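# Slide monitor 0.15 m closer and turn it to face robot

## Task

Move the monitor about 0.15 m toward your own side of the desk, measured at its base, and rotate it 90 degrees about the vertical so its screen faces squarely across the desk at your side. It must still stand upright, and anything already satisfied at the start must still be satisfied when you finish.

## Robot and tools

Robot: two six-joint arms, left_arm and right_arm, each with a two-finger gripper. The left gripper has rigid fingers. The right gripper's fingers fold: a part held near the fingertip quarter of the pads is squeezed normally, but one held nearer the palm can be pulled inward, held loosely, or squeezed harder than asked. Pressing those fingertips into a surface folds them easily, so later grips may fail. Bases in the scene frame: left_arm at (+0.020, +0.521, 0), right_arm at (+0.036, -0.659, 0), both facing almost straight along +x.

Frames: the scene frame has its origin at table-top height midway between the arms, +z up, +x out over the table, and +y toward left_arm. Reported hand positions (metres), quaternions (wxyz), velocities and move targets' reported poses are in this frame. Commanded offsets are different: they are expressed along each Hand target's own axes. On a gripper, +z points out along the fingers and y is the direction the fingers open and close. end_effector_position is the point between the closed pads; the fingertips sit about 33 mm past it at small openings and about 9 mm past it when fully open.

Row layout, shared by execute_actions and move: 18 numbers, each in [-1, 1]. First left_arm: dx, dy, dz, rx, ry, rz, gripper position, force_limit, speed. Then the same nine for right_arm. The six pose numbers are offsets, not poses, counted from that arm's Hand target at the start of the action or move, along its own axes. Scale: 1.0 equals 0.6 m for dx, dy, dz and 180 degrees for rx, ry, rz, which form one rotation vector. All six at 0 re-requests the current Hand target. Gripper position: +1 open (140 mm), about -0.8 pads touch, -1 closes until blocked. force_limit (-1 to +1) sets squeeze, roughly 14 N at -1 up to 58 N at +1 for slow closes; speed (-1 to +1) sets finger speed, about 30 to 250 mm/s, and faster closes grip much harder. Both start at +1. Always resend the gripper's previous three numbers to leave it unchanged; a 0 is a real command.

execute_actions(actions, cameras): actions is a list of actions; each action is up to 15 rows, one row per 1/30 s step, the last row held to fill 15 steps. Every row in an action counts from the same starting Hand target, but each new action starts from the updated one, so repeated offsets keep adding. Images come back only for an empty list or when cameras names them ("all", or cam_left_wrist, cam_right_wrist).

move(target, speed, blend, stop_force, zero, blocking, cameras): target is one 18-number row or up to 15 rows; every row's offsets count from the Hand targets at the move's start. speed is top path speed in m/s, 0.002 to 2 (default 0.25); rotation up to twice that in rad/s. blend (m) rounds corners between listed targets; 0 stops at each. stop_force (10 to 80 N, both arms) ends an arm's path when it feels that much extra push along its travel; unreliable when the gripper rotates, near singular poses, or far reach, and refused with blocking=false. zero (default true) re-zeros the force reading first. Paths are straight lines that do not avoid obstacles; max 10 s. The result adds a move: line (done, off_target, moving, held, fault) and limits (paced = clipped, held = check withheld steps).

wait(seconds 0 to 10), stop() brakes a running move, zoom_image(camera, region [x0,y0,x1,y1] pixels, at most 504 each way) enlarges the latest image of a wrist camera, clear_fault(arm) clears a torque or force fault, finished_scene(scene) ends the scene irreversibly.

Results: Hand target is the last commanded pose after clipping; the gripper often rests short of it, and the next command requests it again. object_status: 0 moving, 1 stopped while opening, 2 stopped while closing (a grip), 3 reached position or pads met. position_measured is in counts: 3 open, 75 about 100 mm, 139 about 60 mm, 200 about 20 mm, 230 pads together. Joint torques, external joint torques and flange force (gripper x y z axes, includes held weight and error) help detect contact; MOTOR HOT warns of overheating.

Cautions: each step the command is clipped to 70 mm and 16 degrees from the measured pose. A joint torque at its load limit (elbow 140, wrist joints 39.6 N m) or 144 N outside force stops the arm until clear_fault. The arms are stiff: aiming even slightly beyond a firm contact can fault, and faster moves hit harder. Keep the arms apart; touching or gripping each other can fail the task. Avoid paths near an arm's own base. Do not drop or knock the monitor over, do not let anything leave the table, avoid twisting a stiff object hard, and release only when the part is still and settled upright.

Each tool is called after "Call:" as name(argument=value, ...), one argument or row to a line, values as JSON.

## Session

Call:
execute_actions(
  actions=[],
)

Scene clock: 0.00 s.
left_arm: end_effector_position=(+0.3300, +0.0394, +0.1833) position_measured=3 object_status=3 end_effector_quat_wxyz=(-0.226, +0.811, -0.045, +0.538) | right_arm: end_effector_position=(+0.9652, -0.5546, +0.2838) position_measured=3 object_status=3 end_effector_quat_wxyz=(-0.242, +0.505, +0.497, +0.663)
Joint positions: left_arm=[-1.646 0.392 2.075 1.078 1.541 -0.498] | right_arm=[-0.288 0.66 1.604 1.668 1.449 -1.127]
Joint velocities: within noise
Joint torques (N m): no reading
External joint torques (N m): no reading
Flange force (N): no reading
Hand target: left_arm +0.3300, +0.0394, +0.1833; -0.226, +0.811, -0.045, +0.538 | right_arm +0.9652, -0.5546, +0.2838; -0.242, +0.505, +0.497, +0.663
Tool commands: left_gripper/position=+1.0 left_gripper/force_limit=+1.0 left_gripper/speed=+1.0 right_gripper/position=+1.0 right_gripper/force_limit=+1.0 right_gripper/speed=+1.0
camera_calibration:
cam_left_wrist: T_world_to_cam=[[0.180715, -0.898856, -0.399249, 0.0552093], [-0.679885, 0.179161, -0.711096, 0.352929], [0.710703, 0.399949, -0.578742, -0.00376303], [0, 0, 0, 1]] pos_world=[0.232649, -0.0121009, 0.270831]
cam_right_wrist: T_world_to_cam=[[0.826243, -0.388961, 0.40747, -1.11674], [0.193566, -0.483259, -0.853811, -0.212506], [0.529013, 0.784328, -0.323999, 0.155594], [0, 0, 0, 1]] pos_world=[0.881522, -0.659101, 0.32401]

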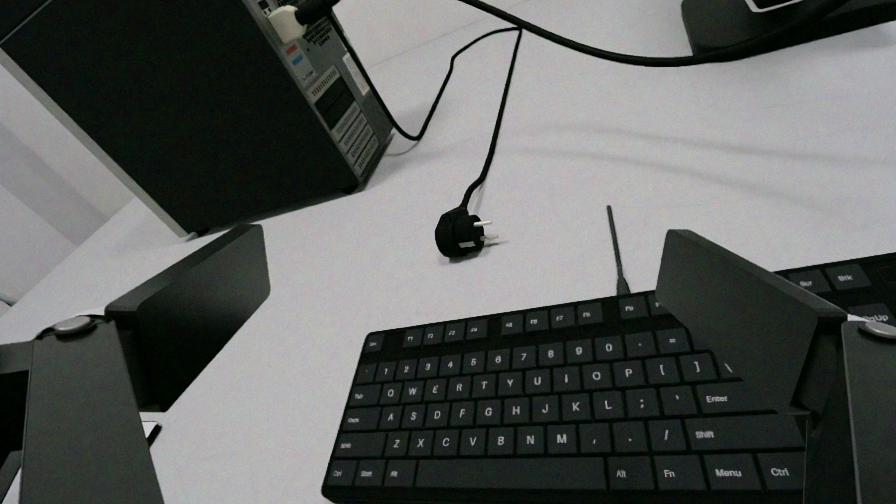

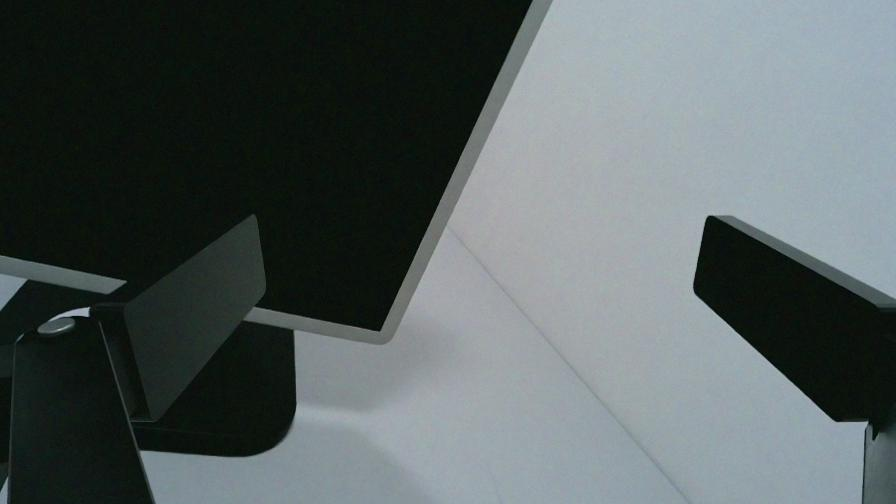

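Call:
move(
  target=[0.461,-0.25,0.069,0,0,0,1,1,1,0.278,-0.306,-0.1225,0.1116,-0.202,0.106,-1,0.3,0],
  speed=0.3,
  cameras=["all"],
)

Scene clock: 14.13 s.
left_arm: end_effector_position=(+0.4567, +0.0995, +0.4680) position_measured=3 object_status=3 end_effector_quat_wxyz=(-0.226, +0.811, -0.045, +0.538) | right_arm: end_effector_position=(+0.7204, -0.5196, +0.3597) position_measured=233 object_status=3 end_effector_quat_wxyz=(-0.263, +0.709, +0.564, +0.331)
Joint positions: left_arm=[-1.413 0.034 1.899 1.216 1.587 0.063] | right_arm=[-0.228 0.178 1.739 0.904 1.351 -0.27]
Joint torques (N m): left_arm=[-0.56 -40.56 -40.8 3.93 0.72 0.15] | right_arm=[-0.1 -59.82 -41.39 5.29 0.9 -0.55]
External joint torques (N m): left_arm=[0.63 -3.32 0.48 -0.14 0.26 -0.18] | right_arm=[0.14 0.98 0.61 -0.74 -0.33 0.55]
Flange force (N): left_arm=[-1.3 -6.1 0.6] | right_arm=[0.1 0.5 1.1]
Hand target: left_arm +0.4567, +0.0995, +0.4680; -0.226, +0.811, -0.045, +0.538 | right_arm +0.7203, -0.5196, +0.3597; -0.263, +0.709, +0.564, +0.331
Off the commanded pose: left_arm 0.000 m, 0 deg | right_arm 0.000 m, 0 deg.
move: done
camera_calibration:
cam_left_wrist: T_world_to_cam=[[0.180715, -0.898856, -0.399249, 0.200018], [-0.679885, 0.179161, -0.711096, 0.630684], [0.710703, 0.399949, -0.578742, 0.0469928], [0, 0, 0, 1]] pos_world=[0.359249, 0.0479991, 0.555531]
cam_right_wrist: T_world_to_cam=[[0.973468, -0.228724, -0.0067961, -0.805535], [-0.202313, -0.846425, -0.492579, -0.116864], [0.106912, 0.480885, -0.870241, 0.625088], [0, 0, 0, 1]] pos_world=[0.693689, -0.583757, 0.480938]

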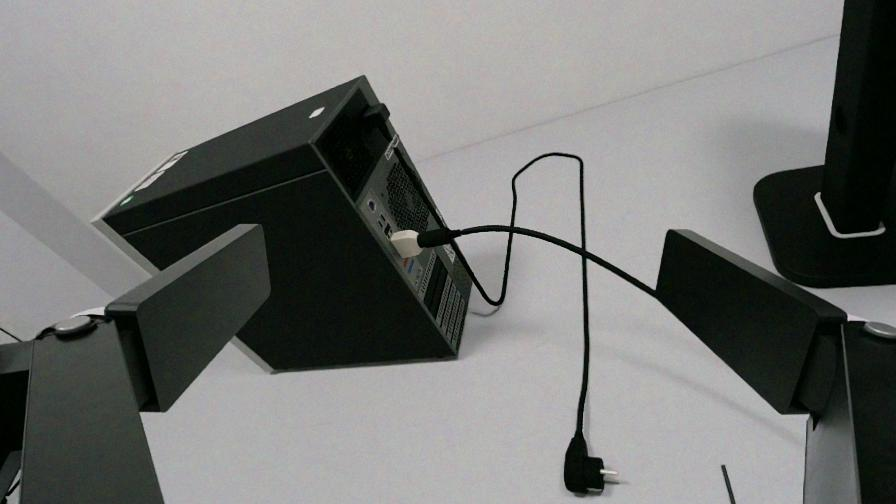

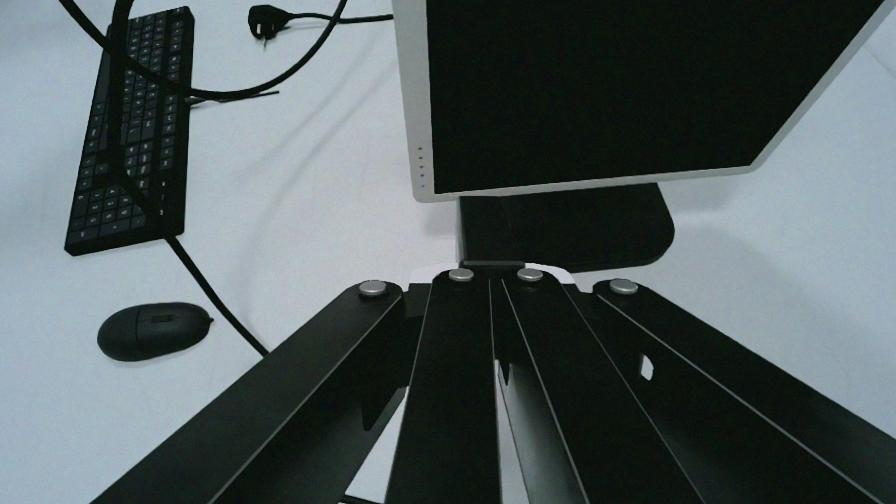

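Call:
move(
  target=[
    [0.1,-0.35,0,0,0,0,1,1,1,-0.0542,0.0237,0.2983,0,0,0,-1,0.3,0],
    [0.1,-0.35,0,0,0,0,1,1,1,0.0142,0.0025,0.3797,0,0,0,-1,0.3,0],
    [0.1,-0.35,0,0,0,0,1,1,1,0.0765,-0.0507,0.454,-0.0553,0,0.0464,-1,0.3,0],
    [0.1,-0.35,0,0,0,0,1,1,1,0.1475,-0.0693,0.5385,-0.1404,0,0.1179,-1,0.3,0],
  ],
  speed=[0.2,0.07,0.06,0.06],
  blend=[0,0.01,0.01,0],
  cameras=["all"],
)

Scene clock: 47.20 s.
left_arm: end_effector_position=(+0.4459, +0.2683, +0.6061) position_measured=3 object_status=3 end_effector_quat_wxyz=(-0.226, +0.811, -0.045, +0.538) | right_arm: end_effector_position=(+0.7483, -0.2135, +0.2201) position_measured=233 object_status=3 end_effector_quat_wxyz=(-0.159, +0.840, +0.339, +0.392)
Joint positions: left_arm=[-1.355 -0.293 1.924 1.241 1.634 0.367] | right_arm=[0.409 0.222 1.967 1.19 0.294 0.161]
Joint torques (N m): left_arm=[-0.29 -10.52 -42.88 4.05 -0.06 0.27] | right_arm=[12.12 -29.12 -44.07 3.82 -0.08 -0.67]
External joint torques (N m): left_arm=[0.35 -1.68 0.78 -0.08 0.27 -0.29] | right_arm=[-12.23 -32.6 5.28 -1.88 -0.27 0.66]
Flange force (N): left_arm=[-2.9 -2.7 0.5] | right_arm=[0.0 0.0 0.0]
Hand target: left_arm +0.4459, +0.2683, +0.6061; -0.226, +0.811, -0.045, +0.538 | right_arm +0.7483, -0.2135, +0.2201; -0.159, +0.840, +0.339, +0.392
Off the commanded pose: left_arm 0.000 m, 0 deg | right_arm 0.000 m, 0 deg.
move: done
camera_calibration:
cam_left_wrist: T_world_to_cam=[[0.180715, -0.898856, -0.399249, 0.408873], [-0.679885, 0.179161, -0.711096, 0.691373], [0.710703, 0.399949, -0.578742, 0.0671391], [0, 0, 0, 1]] pos_world=[0.348449, 0.216799, 0.693731]
cam_right_wrist: T_world_to_cam=[[0.691859, -0.721993, -0.00760121, -0.658202], [-0.630999, -0.599478, -0.492409, 0.452551], [0.350959, 0.345474, -0.870331, 0.141903], [0, 0, 0, 1]] pos_world=[0.69114, -0.252946, 0.341339]

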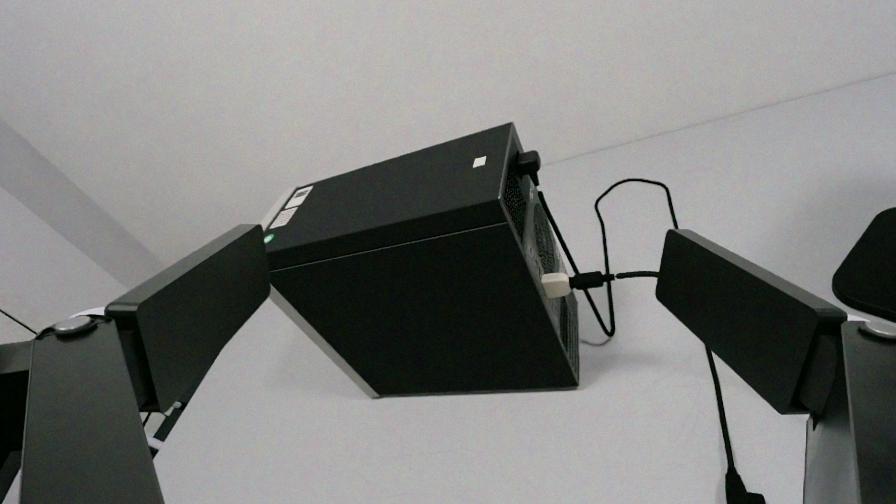

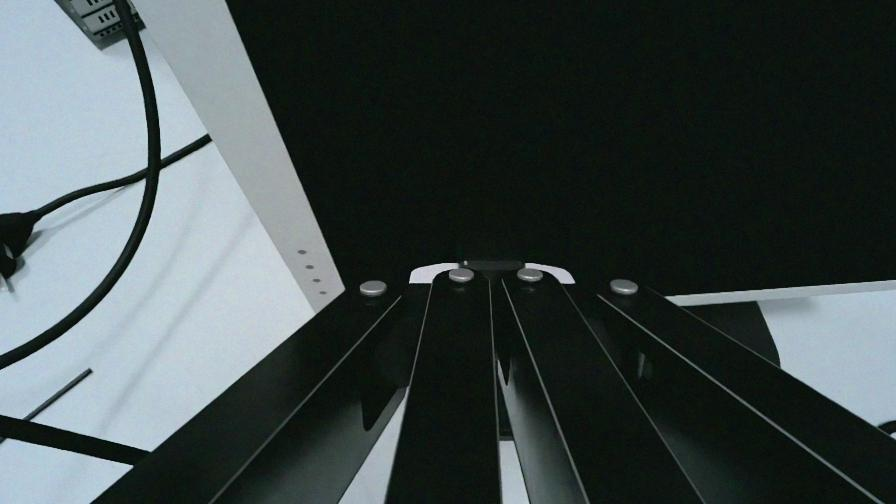

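Call:
move(
  target=[
    [0,0,0,0,0,0,1,1,1,0.0663,-0.0418,0.079,-0.0851,0,0.0714,-1,0.3,0],
    [0,0,0,0,0,0,1,1,1,0.1518,-0.0428,0.1808,-0.1872,0,0.1572,-1,0.3,0],
    [0,0,0,0,0,0,1,1,1,0.1772,-0.0118,0.211,-0.1872,0,0.1572,-1,0.3,0],
    [0,0,0,0,0,0,1,1,1,0.1,-0.1277,0.1192,-0.1872,0,0.1572,-1,0.3,0],
    [0,0,0,0,0,0,1,1,1,0.0533,-0.105,-0.2995,-0.1872,0,0.1572,-1,0.3,0],
  ],
  speed=[0.06,0.06,0.05,0.12,0.25],
  blend=[0.01,0.005,0,0.02,0],
  cameras=["all"],
)

Scene clock: 76.10 s.
left_arm: end_effector_position=(+0.4459, +0.2683, +0.6061) position_measured=3 object_status=3 end_effector_quat_wxyz=(-0.226, +0.811, -0.045, +0.538) | right_arm: end_effector_position=(+0.6204, -0.2497, +0.3600) position_measured=233 object_status=3 end_effector_quat_wxyz=(-0.001, +0.906, +0.000, +0.423)
Joint positions: left_arm=[-1.355 -0.293 1.924 1.241 1.634 0.367] | right_arm=[0.825 0.002 1.932 2.207 -0.775 -0.193]
Joint torques (N m): left_arm=[-0.54 -9.75 -42.85 3.99 -0.04 0.2] | right_arm=[-0.13 -42.75 -42.48 -3.4 0.64 -0.26]
External joint torques (N m): left_arm=[0.56 -2.21 0.81 -0.02 0.25 -0.22] | right_arm=[0.09 0.75 0.35 -0.5 -0.21 0.26]
Flange force (N): left_arm=[-3.0 -3.7 1.1] | right_arm=[-1.8 -1.2 1.0]
Hand target: left_arm +0.4459, +0.2683, +0.6061; -0.226, +0.811, -0.045, +0.538 | right_arm +0.6203, -0.2497, +0.3601; -0.001, +0.906, +0.000, +0.423
Off the commanded pose: left_arm 0.000 m, 0 deg | right_arm 0.000 m, 0 deg.
move: done
camera_calibration:
cam_left_wrist: T_world_to_cam=[[0.180715, -0.898856, -0.399249, 0.408873], [-0.679885, 0.179161, -0.711096, 0.691373], [0.710703, 0.399949, -0.578742, 0.0671391], [0, 0, 0, 1]] pos_world=[0.348449, 0.216799, 0.693731]
cam_right_wrist: T_world_to_cam=[[-0.00390088, -0.999959, -0.00820518, -0.232182], [-0.870763, 0.00743109, -0.491646, 0.719037], [0.491687, 0.00522692, -0.870756, 0.148989], [0, 0, 0, 1]] pos_world=[0.551949, -0.238294, 0.48134]

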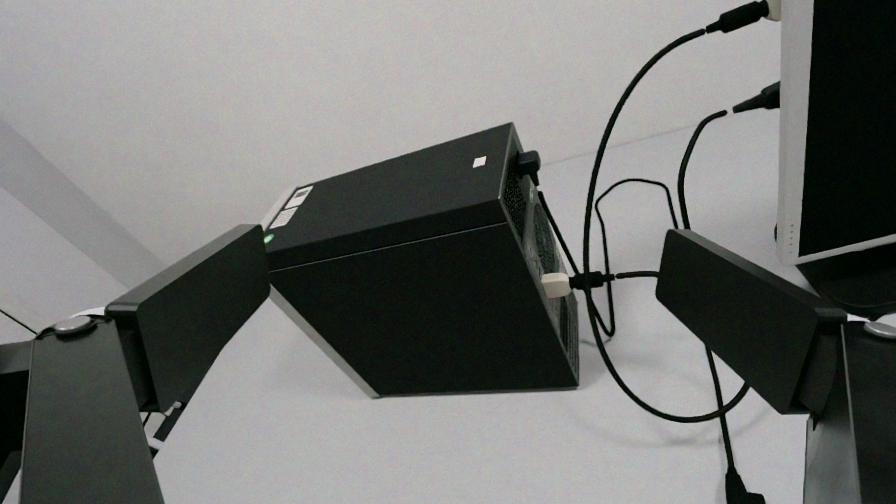

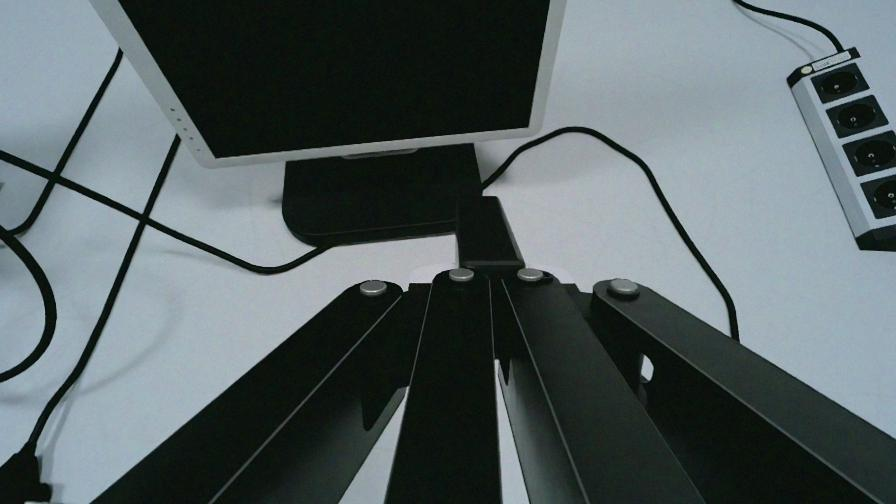

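Call:
move(
  target=[
    [0,0,0,0,0,0,1,1,1,0,0.385,0,0,0,0,0.43,0.3,0],
    [0,0,0,0,0,0,1,1,1,0.1715,0.583,0.204,0.476,0.118,-0.232,0.43,0.3,0],
    [0,0,0,0,0,0,1,1,1,0.0675,0.317,0.677,0.476,0.118,-0.232,0.43,0.3,0],
  ],
  speed=[0.25,0.35,0.2],
  blend=[0.03,0.03,0],
  cameras=["cam_right_wrist"],
)

Scene clock: 95.37 s.
left_arm: end_effector_position=(+0.4459, +0.2683, +0.6061) position_measured=3 object_status=3 end_effector_quat_wxyz=(-0.226, +0.811, -0.045, +0.538) | right_arm: end_effector_position=(+0.9575, -0.4396, +0.1299) position_measured=75 object_status=3 end_effector_quat_wxyz=(-0.463, +0.527, +0.571, +0.427)
Joint positions: left_arm=[-1.355 -0.293 1.924 1.241 1.634 0.367] | right_arm=[-0.148 0.931 1.259 1.27 1.63 -0.651]
Joint torques (N m): left_arm=[-0.05 -9.85 -42.53 4.03 -0.08 0.18] | right_arm=[0.36 -122.66 -37.15 3.85 1.86 -0.66]
External joint torques (N m): left_arm=[0.09 -2.3 0.47 -0.06 0.29 -0.2] | right_arm=[-0.29 2.43 0.72 -0.63 -0.21 0.66]
Flange force (N): left_arm=[-2.8 -3.7 -0.4] | right_arm=[-2.0 2.0 -0.3]
Hand target: left_arm +0.4459, +0.2683, +0.6061; -0.226, +0.811, -0.045, +0.538 | right_arm +0.9575, -0.4396, +0.1298; -0.463, +0.527, +0.571, +0.427
Off the commanded pose: left_arm 0.000 m, 0 deg | right_arm 0.000 m, 0 deg.
move: done; limits=paced
camera_calibration:
cam_right_wrist: T_world_to_cam=[[0.99681, 0.0793453, -0.00859868, -0.906382], [0.0353871, -0.535975, -0.843492, -0.159983], [-0.0715358, 0.840497, -0.537073, 0.646941], [0, 0, 0, 1]] pos_world=[0.955431, -0.557582, 0.204716]
Images, in order (width x height): cam_right_wrist 896x504.

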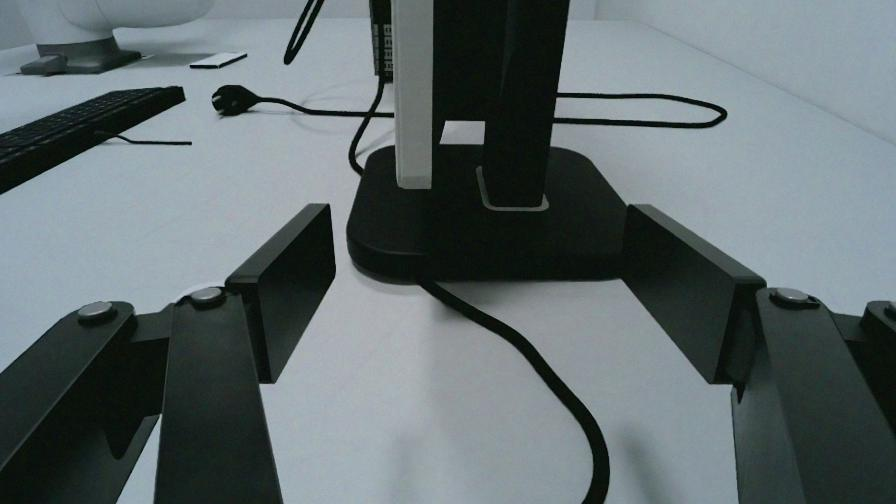

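Call:
move(
  target=[
    [0,0,0,0,0,0,1,1,1,0,0.02,0.15,0,-0.044,0,0.43,0.3,0],
    [0,0,0,0,0,0,1,1,1,-0.0308,0.0592,0.4403,0,-0.044,0,0.43,0.3,0],
  ],
  speed=[0.12,0.06],
  blend=[0.01,0],
  cameras=["cam_right_wrist"],
)

Scene clock: 109.47 s.
left_arm: end_effector_position=(+0.4459, +0.2683, +0.6061) position_measured=3 object_status=3 end_effector_quat_wxyz=(-0.226, +0.811, -0.045, +0.538) | right_arm: end_effector_position=(+0.9727, -0.1830, +0.0571) position_measured=75 object_status=3 end_effector_quat_wxyz=(-0.422, +0.555, +0.601, +0.390)
Joint positions: left_arm=[-1.355 -0.293 1.924 1.241 1.634 0.367] | right_arm=[0.132 0.99 1.196 1.312 1.331 -0.574]
Joint torques (N m): left_arm=[-0.11 -10.27 -42.71 4.06 -0.02 0.26] | right_arm=[22.53 -130.17 -41.39 5.41 1.12 -0.17]
External joint torques (N m): left_arm=[0.16 -1.83 0.66 -0.09 0.24 -0.28] | right_arm=[-22.82 7.18 4.76 -2.4 0.28 0.17]
Flange force (N): left_arm=[-2.9 -2.9 0.0] | right_arm=[-14.7 -1.6 -21.4]
Hand target: left_arm +0.4459, +0.2683, +0.6061; -0.226, +0.811, -0.045, +0.538 | right_arm +0.9726, -0.1829, +0.0570; -0.422, +0.555, +0.601, +0.390
Off the commanded pose: left_arm 0.000 m, 0 deg | right_arm 0.000 m, 0 deg.
move: done
camera_calibration:
cam_right_wrist: T_world_to_cam=[[0.996897, 0.07826, -0.00851283, -0.942751], [0.0442692, -0.646737, -0.761427, -0.117961], [-0.0650949, 0.758687, -0.648195, 0.378446], [0, 0, 0, 1]] pos_world=[0.969683, -0.289633, 0.147462]
Images, in order (width x height): cam_right_wrist 896x504.

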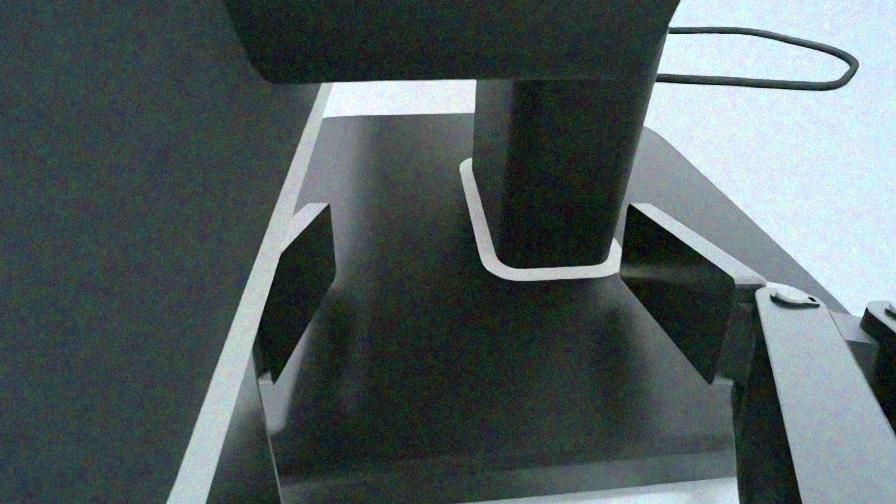

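Call:
move(
  target=[
    [0,0,0,0,0,0,1,1,1,0.02,0.01,-0.13,0,0,0,0.12,0.3,0],
    [0,0,0,0,0,0,1,1,1,0.02,0.047,-0.13,0,0,0,0.12,0.3,0],
  ],
  speed=[0.08,0.08],
  cameras=["cam_right_wrist"],
)

Scene clock: 126.33 s.
left_arm: end_effector_position=(+0.4459, +0.2683, +0.6061) position_measured=3 object_status=3 end_effector_quat_wxyz=(-0.226, +0.811, -0.045, +0.538) | right_arm: end_effector_position=(+1.0062, -0.2497, +0.0948) position_measured=114 object_status=3 end_effector_quat_wxyz=(-0.422, +0.555, +0.601, +0.390) end_effector_velocity=(+0.001, +0.001, +0.004) end_effector_angular_velocity=(+0.001, -0.005, +0.002)
Joint positions: left_arm=[-1.355 -0.293 1.924 1.241 1.634 0.367] | right_arm=[0.062 0.99 1.115 1.262 1.411 -0.512]
Joint velocities: left_arm=[within noise] | right_arm=[0.001 -0.002 -0.005 0 0.001 0.001]
Joint torques (N m): left_arm=[-0.55 -10.09 -42.84 3.95 -0.1 0.27] | right_arm=[0.5 -145.31 -48.5 8.89 2.7 0.08]
External joint torques (N m): left_arm=[0.61 -2.09 0.77 0.02 0.31 -0.29] | right_arm=[-1.17 20.4 10.25 -5.49 -1.43 -0.07]
Flange force (N): left_arm=[-3.0 -3.4 1.0] | right_arm=[-19.8 -0.8 4.4]
Hand target: left_arm +0.4459, +0.2683, +0.6061; -0.226, +0.811, -0.045, +0.538 | right_arm +1.0063, -0.2497, +0.0948; -0.422, +0.555, +0.601, +0.390
Off the commanded pose: left_arm 0.000 m, 0 deg | right_arm 0.000 m, 0 deg.
move: done
camera_calibration:
cam_right_wrist: T_world_to_cam=[[0.99689, 0.0783305, -0.00858364, -0.970662], [0.0442608, -0.646735, -0.76143, -0.133871], [-0.0651945, 0.758682, -0.648191, 0.455772], [0, 0, 0, 1]] pos_world=[1.00328, -0.356333, 0.185163]
Images, in order (width x height): cam_right_wrist 896x504.

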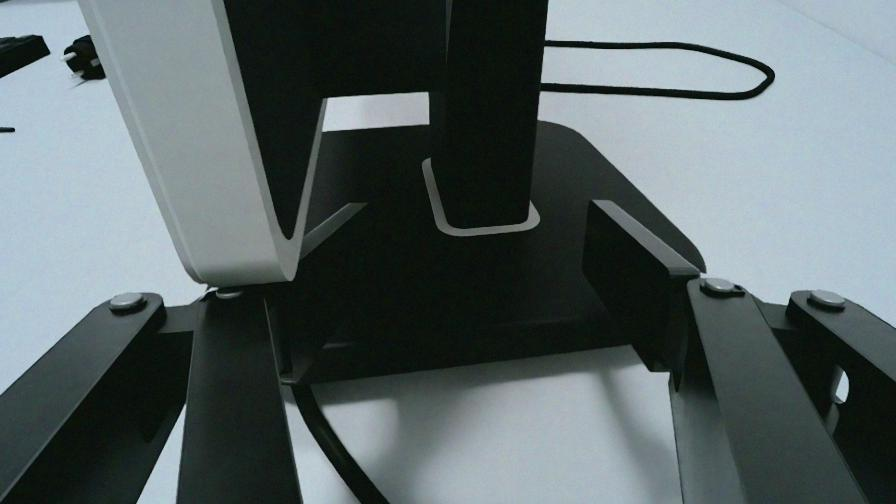

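Call:
move(
  target=[
    [0,0,0,0,0,0,1,1,1,-0.035,0,0.01,0,0,0,0.12,0.3,0],
    [0,0,0,0,0,0,1,1,1,-0.09,-0.012,-0.13,0,0,0,0.12,0.3,0],
  ],
  speed=[0.06,0.1],
  cameras=["cam_right_wrist"],
)

Scene clock: 131.93 s.
left_arm: end_effector_position=(+0.4459, +0.2683, +0.6061) position_measured=3 object_status=3 end_effector_quat_wxyz=(-0.226, +0.811, -0.045, +0.538) | right_arm: end_effector_position=(+1.0064, -0.3416, +0.0706) position_measured=114 object_status=3 end_effector_quat_wxyz=(-0.422, +0.555, +0.601, +0.390)
Joint positions: left_arm=[-1.355 -0.293 1.924 1.241 1.634 0.367] | right_arm=[-0.031 1.006 1.133 1.221 1.474 -0.57]
Joint torques (N m): left_arm=[-0.78 -9.96 -42.79 4.03 -0.03 0.17] | right_arm=[-0.46 -129.11 -37.77 3.99 1.7 -0.63]
External joint torques (N m): left_arm=[0.88 -2.32 0.8 -0.06 0.25 -0.19] | right_arm=[1.45 3.26 0.16 -0.56 -0.28 0.63]
Flange force (N): left_arm=[-2.8 -3.9 1.8] | right_arm=[-2.0 5.5 2.0]
Hand target: left_arm +0.4459, +0.2683, +0.6061; -0.226, +0.811, -0.045, +0.538 | right_arm +1.0064, -0.3417, +0.0705; -0.422, +0.555, +0.601, +0.390
Off the commanded pose: left_arm 0.000 m, 0 deg | right_arm 0.000 m, 0 deg.
move: done
camera_calibration:
cam_right_wrist: T_world_to_cam=[[0.996886, 0.0783946, -0.00850748, -0.963758], [0.0443601, -0.646727, -0.761431, -0.211844], [-0.065194, 0.758682, -0.648191, 0.509675], [0, 0, 0, 1]] pos_world=[1.00338, -0.448133, 0.160862]
Images, in order (width x height): cam_right_wrist 896x504.

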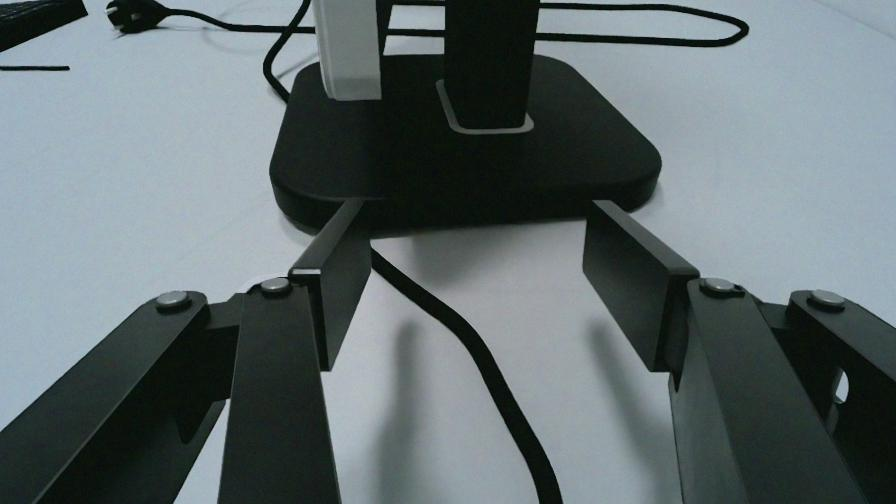

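Call:
move(
  target=[
    [0,0,0,0,0,0,1,1,1,-0.0057,0.0332,0,0.0172,0.0667,-0.0063,0.12,0.3,0],
    [0,0,0,0,0,0,1,1,1,0.0802,0.017,0.3202,0.0172,0.0667,-0.0063,0.12,0.3,0],
  ],
  speed=[0.1,0.05],
  stop_force=12,
  cameras=["cam_right_wrist"],
)

Scene clock: 152.43 s.
left_arm: end_effector_position=(+0.4459, +0.2683, +0.6061) position_measured=3 object_status=3 end_effector_quat_wxyz=(-0.226, +0.811, -0.045, +0.538) | right_arm: end_effector_position=(+1.0018, -0.1510, +0.0512) position_measured=114 object_status=3 end_effector_quat_wxyz=(+0.494, -0.494, -0.569, -0.433)
Joint positions: left_arm=[-1.355 -0.293 1.924 1.241 1.634 0.367] | right_arm=[0.143 1.141 1.027 1.462 1.487 -0.598]
Joint torques (N m): left_arm=[-0.41 -10.2 -42.59 3.95 -0.08 0.26] | right_arm=[13.17 -138.51 -39.15 3.35 1.71 -0.57]
External joint torques (N m): left_arm=[0.42 -1.8 0.64 0.01 0.29 -0.28] | right_arm=[-12.99 6.24 1.71 -0.68 -0.17 0.57]
Flange force (N): left_arm=[-2.6 -2.9 0.5] | right_arm=[-7.5 5.0 -11.7]
Hand target: left_arm +0.4459, +0.2683, +0.6061; -0.226, +0.811, -0.045, +0.538 | right_arm +1.0018, -0.1510, +0.0512; +0.494, -0.494, -0.569, -0.433 (not the last commanded pose)
Off the commanded pose: left_arm 0.000 m, 0 deg | right_arm 0.007 m, 0 deg.
move: contact (right_arm); path passed 1 of 2 targets
camera_calibration:
cam_right_wrist: T_world_to_cam=[[0.990646, 0.136437, -0.00229468, -0.959638], [0.0628783, -0.471342, -0.879706, -0.0891806], [-0.121106, 0.871333, -0.475512, 0.416448], [0, 0, 0, 1]] pos_world=[1.0067, -0.273969, 0.117372]
Images, in order (width x height): cam_right_wrist 896x504.

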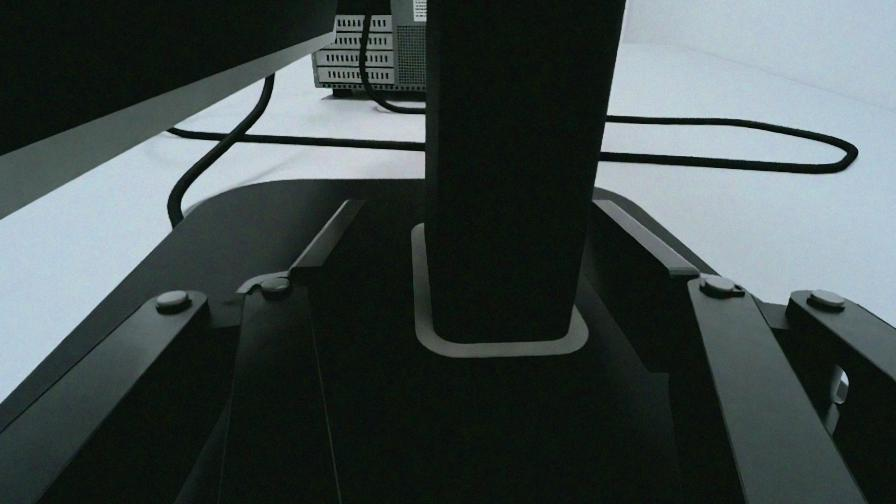

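Call:
move(
  target=[0,0,0,0,0,0,1,1,1,0.007,0.017,0,0,0,0,0.12,0.3,0],
  speed=0.05,
)

Call:
move(
  target=[0,0,0,0,0,0,1,1,1,0,0,0,0,0,0,-1,0.6,-1],
)

Call:
wait(
  seconds=1.5,
  cameras=["cam_right_wrist"],
)

Scene clock: 158.10 s.
left_arm: end_effector_position=(+0.4459, +0.2683, +0.6061) position_measured=3 object_status=3 end_effector_quat_wxyz=(-0.226, +0.811, -0.045, +0.538) | right_arm: end_effector_position=(+1.0118, -0.1491, +0.0554) position_measured=114 object_status=3 end_effector_quat_wxyz=(+0.494, -0.494, -0.569, -0.433)
Joint positions: left_arm=[-1.355 -0.293 1.924 1.241 1.634 0.367] | right_arm=[0.143 1.153 0.992 1.46 1.49 -0.574]
Joint torques (N m): left_arm=[-1.03 -10.22 -42.62 3.91 -0.07 0.21] | right_arm=[-0.3 -135.18 -37.56 3.38 1.81 -0.81]
External joint torques (N m): left_arm=[1.12 -2.02 0.47 0.06 0.28 -0.23] | right_arm=[0.44 2.4 -0.16 -0.68 -0.33 0.81]
Flange force (N): left_arm=[-1.8 -3.4 2.2] | right_arm=[-1.7 6.1 0.9]
Hand target: left_arm +0.4459, +0.2683, +0.6061; -0.226, +0.811, -0.045, +0.538 | right_arm +1.0118, -0.1491, +0.0554; +0.494, -0.494, -0.569, -0.433
Off the commanded pose: left_arm 0.000 m, 0 deg | right_arm 0.000 m, 0 deg.
move: done

Scene clock: 159.60 s.
left_arm: end_effector_position=(+0.4459, +0.2683, +0.6061) position_measured=3 object_status=3 end_effector_quat_wxyz=(-0.226, +0.811, -0.045, +0.538) | right_arm: end_effector_position=(+1.0119, -0.1490, +0.0553) position_measured=162 object_status=0 end_effector_quat_wxyz=(+0.494, -0.494, -0.569, -0.434) end_effector_velocity=(-0.002, +0.000, +0.000) end_effector_angular_velocity=(+0.002, +0.003, +0.005)
Joint positions: left_arm=[-1.355 -0.293 1.924 1.241 1.634 0.367] | right_arm=[0.143 1.153 0.992 1.46 1.489 -0.574]
Joint velocities: left_arm=[within noise] | right_arm=[0.001 0.001 0.001 -0.001 0.005 0.001]
Joint torques (N m): left_arm=[-0.27 -10.01 -42.57 4.01 -0.03 0.18] | right_arm=[0.26 -130.59 -51.06 11.48 -16.05 -1.43]
External joint torques (N m): left_arm=[0.33 -2.25 0.54 -0.05 0.25 -0.2] | right_arm=[0.02 -3.59 12.71 -8.72 17.54 1.43]
Flange force (N): left_arm=[-2.7 -3.6 0.4] | right_arm=[6.9 -43.0 -21.4]
Hand target: left_arm +0.4459, +0.2683, +0.6061; -0.226, +0.811, -0.045, +0.538 | right_arm +1.0118, -0.1491, +0.0554; +0.494, -0.494, -0.569, -0.433
Off the commanded pose: left_arm 0.000 m, 0 deg | right_arm 0.000 m, 0 deg.
move: done

Scene clock: 161.10 s.
left_arm: end_effector_position=(+0.4459, +0.2683, +0.6061) position_measured=3 object_status=3 end_effector_quat_wxyz=(-0.226, +0.811, -0.045, +0.538) | right_arm: end_effector_position=(+1.0118, -0.1491, +0.0554) position_measured=162 object_status=2 end_effector_quat_wxyz=(+0.494, -0.494, -0.569, -0.433)
Joint positions: left_arm=[-1.355 -0.293 1.924 1.241 1.634 0.367] | right_arm=[0.143 1.153 0.992 1.46 1.49 -0.574]
Joint torques (N m): left_arm=[-0.95 -10.05 -42.59 4.03 -0.02 0.27] | right_arm=[-0.26 -134.08 -50.66 11.41 -14.5 -1.35]
External joint torques (N m): left_arm=[0.99 -1.95 0.62 -0.07 0.24 -0.29] | right_arm=[-0.31 1.04 12.78 -8.66 15.98 1.35]
Flange force (N): left_arm=[-2.2 -3.2 2.0] | right_arm=[2.1 -36.4 -19.5]
Hand target: left_arm +0.4459, +0.2683, +0.6061; -0.226, +0.811, -0.045, +0.538 | right_arm +1.0118, -0.1491, +0.0554; +0.494, -0.494, -0.569, -0.433
Tool commands: left_gripper/position=+1.0 left_gripper/force_limit=+1.0 left_gripper/speed=+1.0 right_gripper/position=-1.0 right_gripper/force_limit=+0.6 right_gripper/speed=-1.0
Off the commanded pose: left_arm 0.000 m, 0 deg | right_arm 0.000 m, 0 deg.
wait: 1.50 s; at rest by 0.17 s
camera_calibration:
cam_right_wrist: T_world_to_cam=[[0.990646, 0.136437, -0.00229468, -0.969794], [0.0628783, -0.471342, -0.879706, -0.0852191], [-0.121106, 0.871333, -0.475512, 0.418001], [0, 0, 0, 1]] pos_world=[1.0167, -0.272069, 0.121572]
Images, in order (width x height): cam_right_wrist 896x504.

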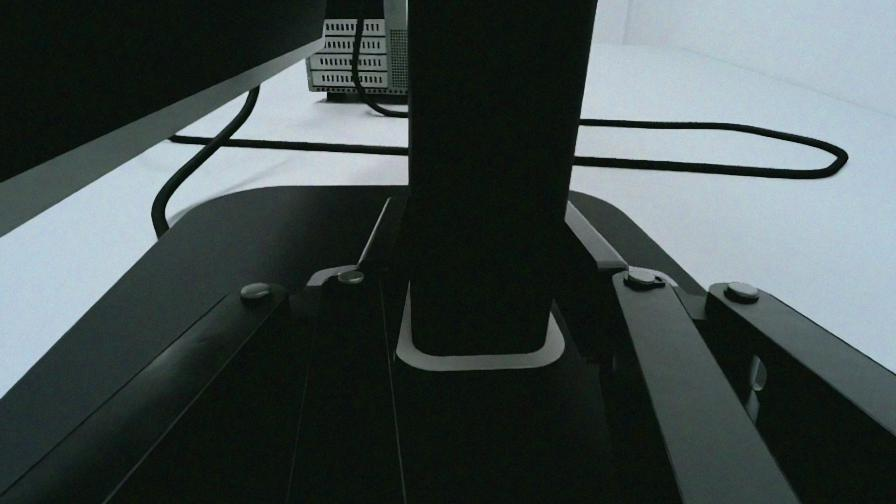

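Call:
move(
  target=[0,0,0,0,0,0,1,1,1,-0.0245,-0.4285,-0.1735,-0.0385,0,0.0054,-1,0.6,-1],
  speed=0.04,
  cameras=["all"],
)

Scene clock: 182.40 s.
left_arm: end_effector_position=(+0.4459, +0.2683, +0.6061) position_measured=3 object_status=3 end_effector_quat_wxyz=(-0.226, +0.811, -0.045, +0.538) | right_arm: end_effector_position=(+0.7714, -0.2882, +0.0536) position_measured=164 object_status=2 end_effector_quat_wxyz=(-0.467, +0.528, +0.538, +0.463)
Joint positions: left_arm=[-1.355 -0.293 1.924 1.241 1.634 0.367] | right_arm=[0.008 0.816 1.783 1.496 1.457 -1.029]
Joint torques (N m): left_arm=[-1.03 -9.94 -42.65 3.97 -0.01 0.23] | right_arm=[-1.88 -60.5 18.01 -26 -2.64 -1.33]
External joint torques (N m): left_arm=[1.08 -2.23 0.64 0 0.23 -0.25] | right_arm=[2.18 -40.86 -43.58 27.58 5 1.33]
Flange force (N): left_arm=[-2.3 -3.7 2.3] | right_arm=[52.8 58.9 26.7]
Hand target: left_arm +0.4459, +0.2683, +0.6061; -0.226, +0.811, -0.045, +0.538 | right_arm +0.7714, -0.2882, +0.0536; -0.467, +0.528, +0.538, +0.463
Off the commanded pose: left_arm 0.000 m, 0 deg | right_arm 0.000 m, 0 deg.
move: done
camera_calibration:
cam_left_wrist: T_world_to_cam=[[0.180715, -0.898856, -0.399249, 0.408873], [-0.679885, 0.179161, -0.711096, 0.691373], [0.710703, 0.399949, -0.578742, 0.0671391], [0, 0, 0, 1]] pos_world=[0.348449, 0.216799, 0.693731]
cam_right_wrist: T_world_to_cam=[[0.999887, 0.0147984, -0.00263308, -0.754907], [0.00471158, -0.474929, -0.880011, -0.0933051], [-0.0142733, 0.8799, -0.474945, 0.429251], [0, 0, 0, 1]] pos_world=[0.761388, -0.41084, 0.119774]

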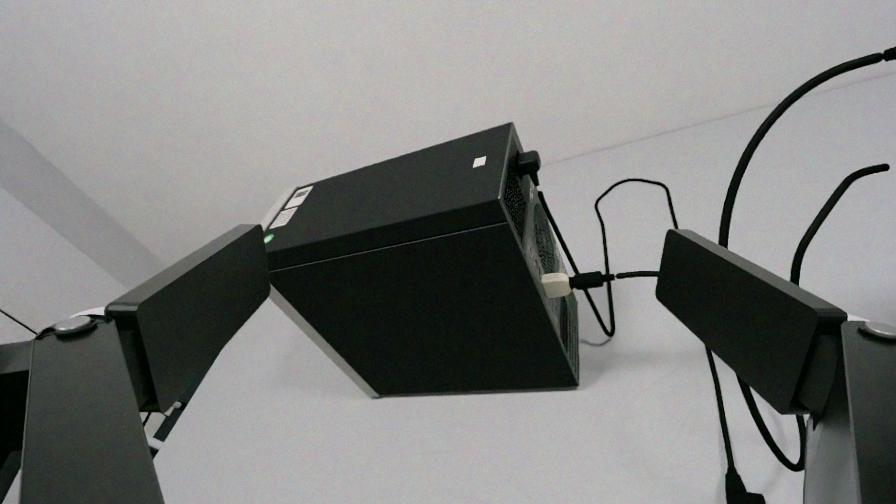

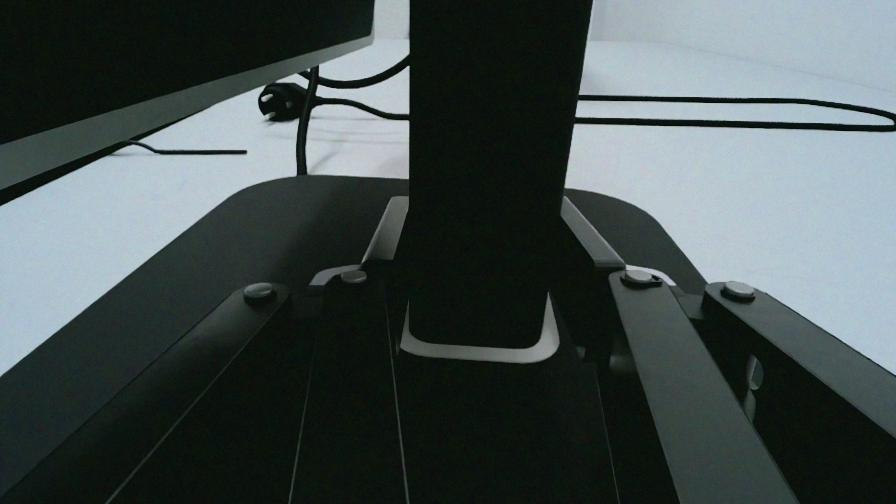

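Release, back out along the hand axis and inspect.

Call:
move(
  target=[
    [0,0,0,0,0,0,1,1,1,0,0,0,0,0,0,0.12,0.6,-1],
    [0,0,0,0,0,0,1,1,1,0,0,-0.3,0,0,0,0.12,0.6,-1],
    [0,0,0,0,0,0,1,1,1,0.15,0,-0.42,0,0,0,0.12,0.6,-1],
  ],
  speed=0.12,
  cameras=["all"],
)

Scene clock: 189.37 s.
left_arm: end_effector_position=(+0.4459, +0.2683, +0.6061) position_measured=3 object_status=3 end_effector_quat_wxyz=(-0.226, +0.811, -0.045, +0.538) | right_arm: end_effector_position=(+0.7741, -0.5256, +0.1769) position_measured=114 object_status=3 end_effector_quat_wxyz=(-0.467, +0.528, +0.538, +0.463)
Joint positions: left_arm=[-1.355 -0.293 1.924 1.241 1.634 0.367] | right_arm=[-0.305 0.681 1.72 1.244 1.679 -0.875]
Joint torques (N m): left_arm=[-1.18 -10.1 -42.61 4.05 -0.04 0.22] | right_arm=[-1.46 -100.45 -30.8 3.11 2.33 -0.89]
External joint torques (N m): left_arm=[1.23 -2.34 0.4 -0.07 0.25 -0.25] | right_arm=[1.89 4.24 0.1 -0.42 -0.22 0.89]
Flange force (N): left_arm=[-1.8 -3.8 2.5] | right_arm=[-4.0 5.9 1.5]
Hand target: left_arm +0.4459, +0.2683, +0.6061; -0.226, +0.811, -0.045, +0.538 | right_arm +0.7741, -0.5256, +0.1770; -0.467, +0.528, +0.538, +0.463
Off the commanded pose: left_arm 0.000 m, 0 deg | right_arm 0.000 m, 0 deg.
move: done
camera_calibration:
cam_left_wrist: T_world_to_cam=[[0.180715, -0.898856, -0.399249, 0.408873], [-0.679885, 0.179161, -0.711096, 0.691373], [0.710703, 0.399949, -0.578742, 0.0671391], [0, 0, 0, 1]] pos_world=[0.348449, 0.216799, 0.693731]
cam_right_wrist: T_world_to_cam=[[0.999887, 0.0147513, -0.00272128, -0.753779], [0.0046116, -0.474931, -0.880011, -0.0975731], [-0.0142737, 0.8799, -0.474945, 0.696692], [0, 0, 0, 1]] pos_world=[0.764088, -0.64824, 0.242974]

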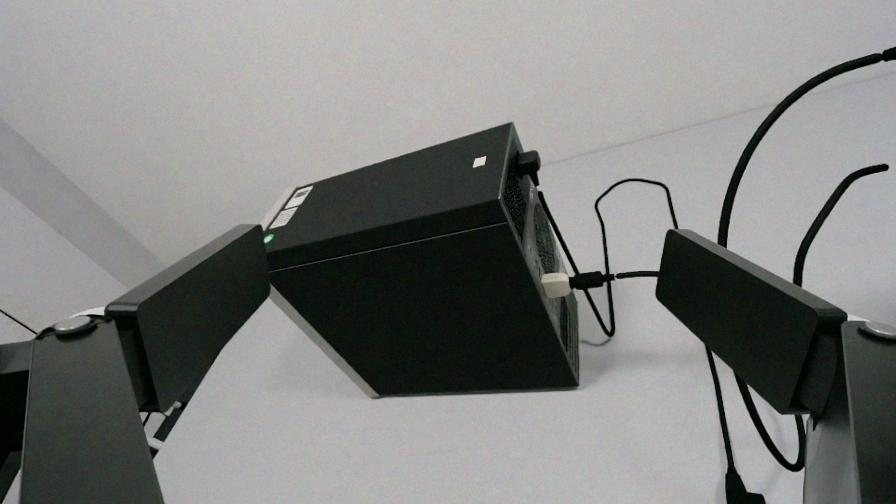

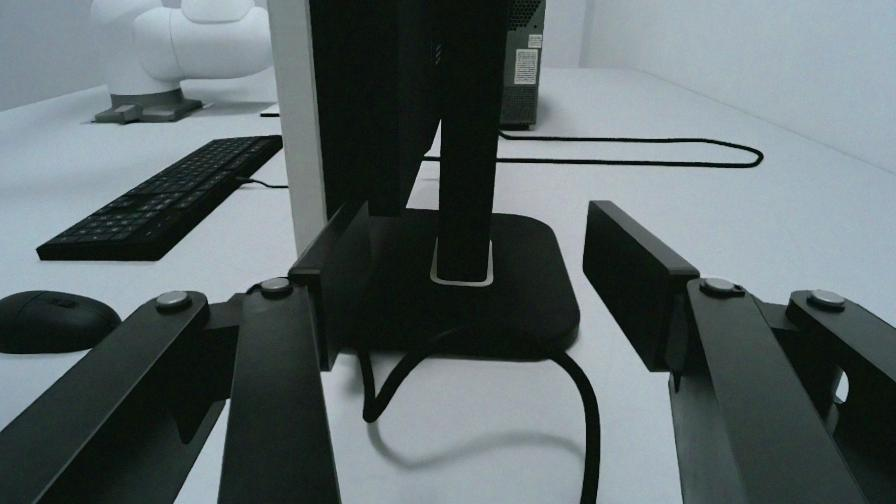

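Call:
finished_scene(
  scene=2,
)

The scene is finished: the task was done.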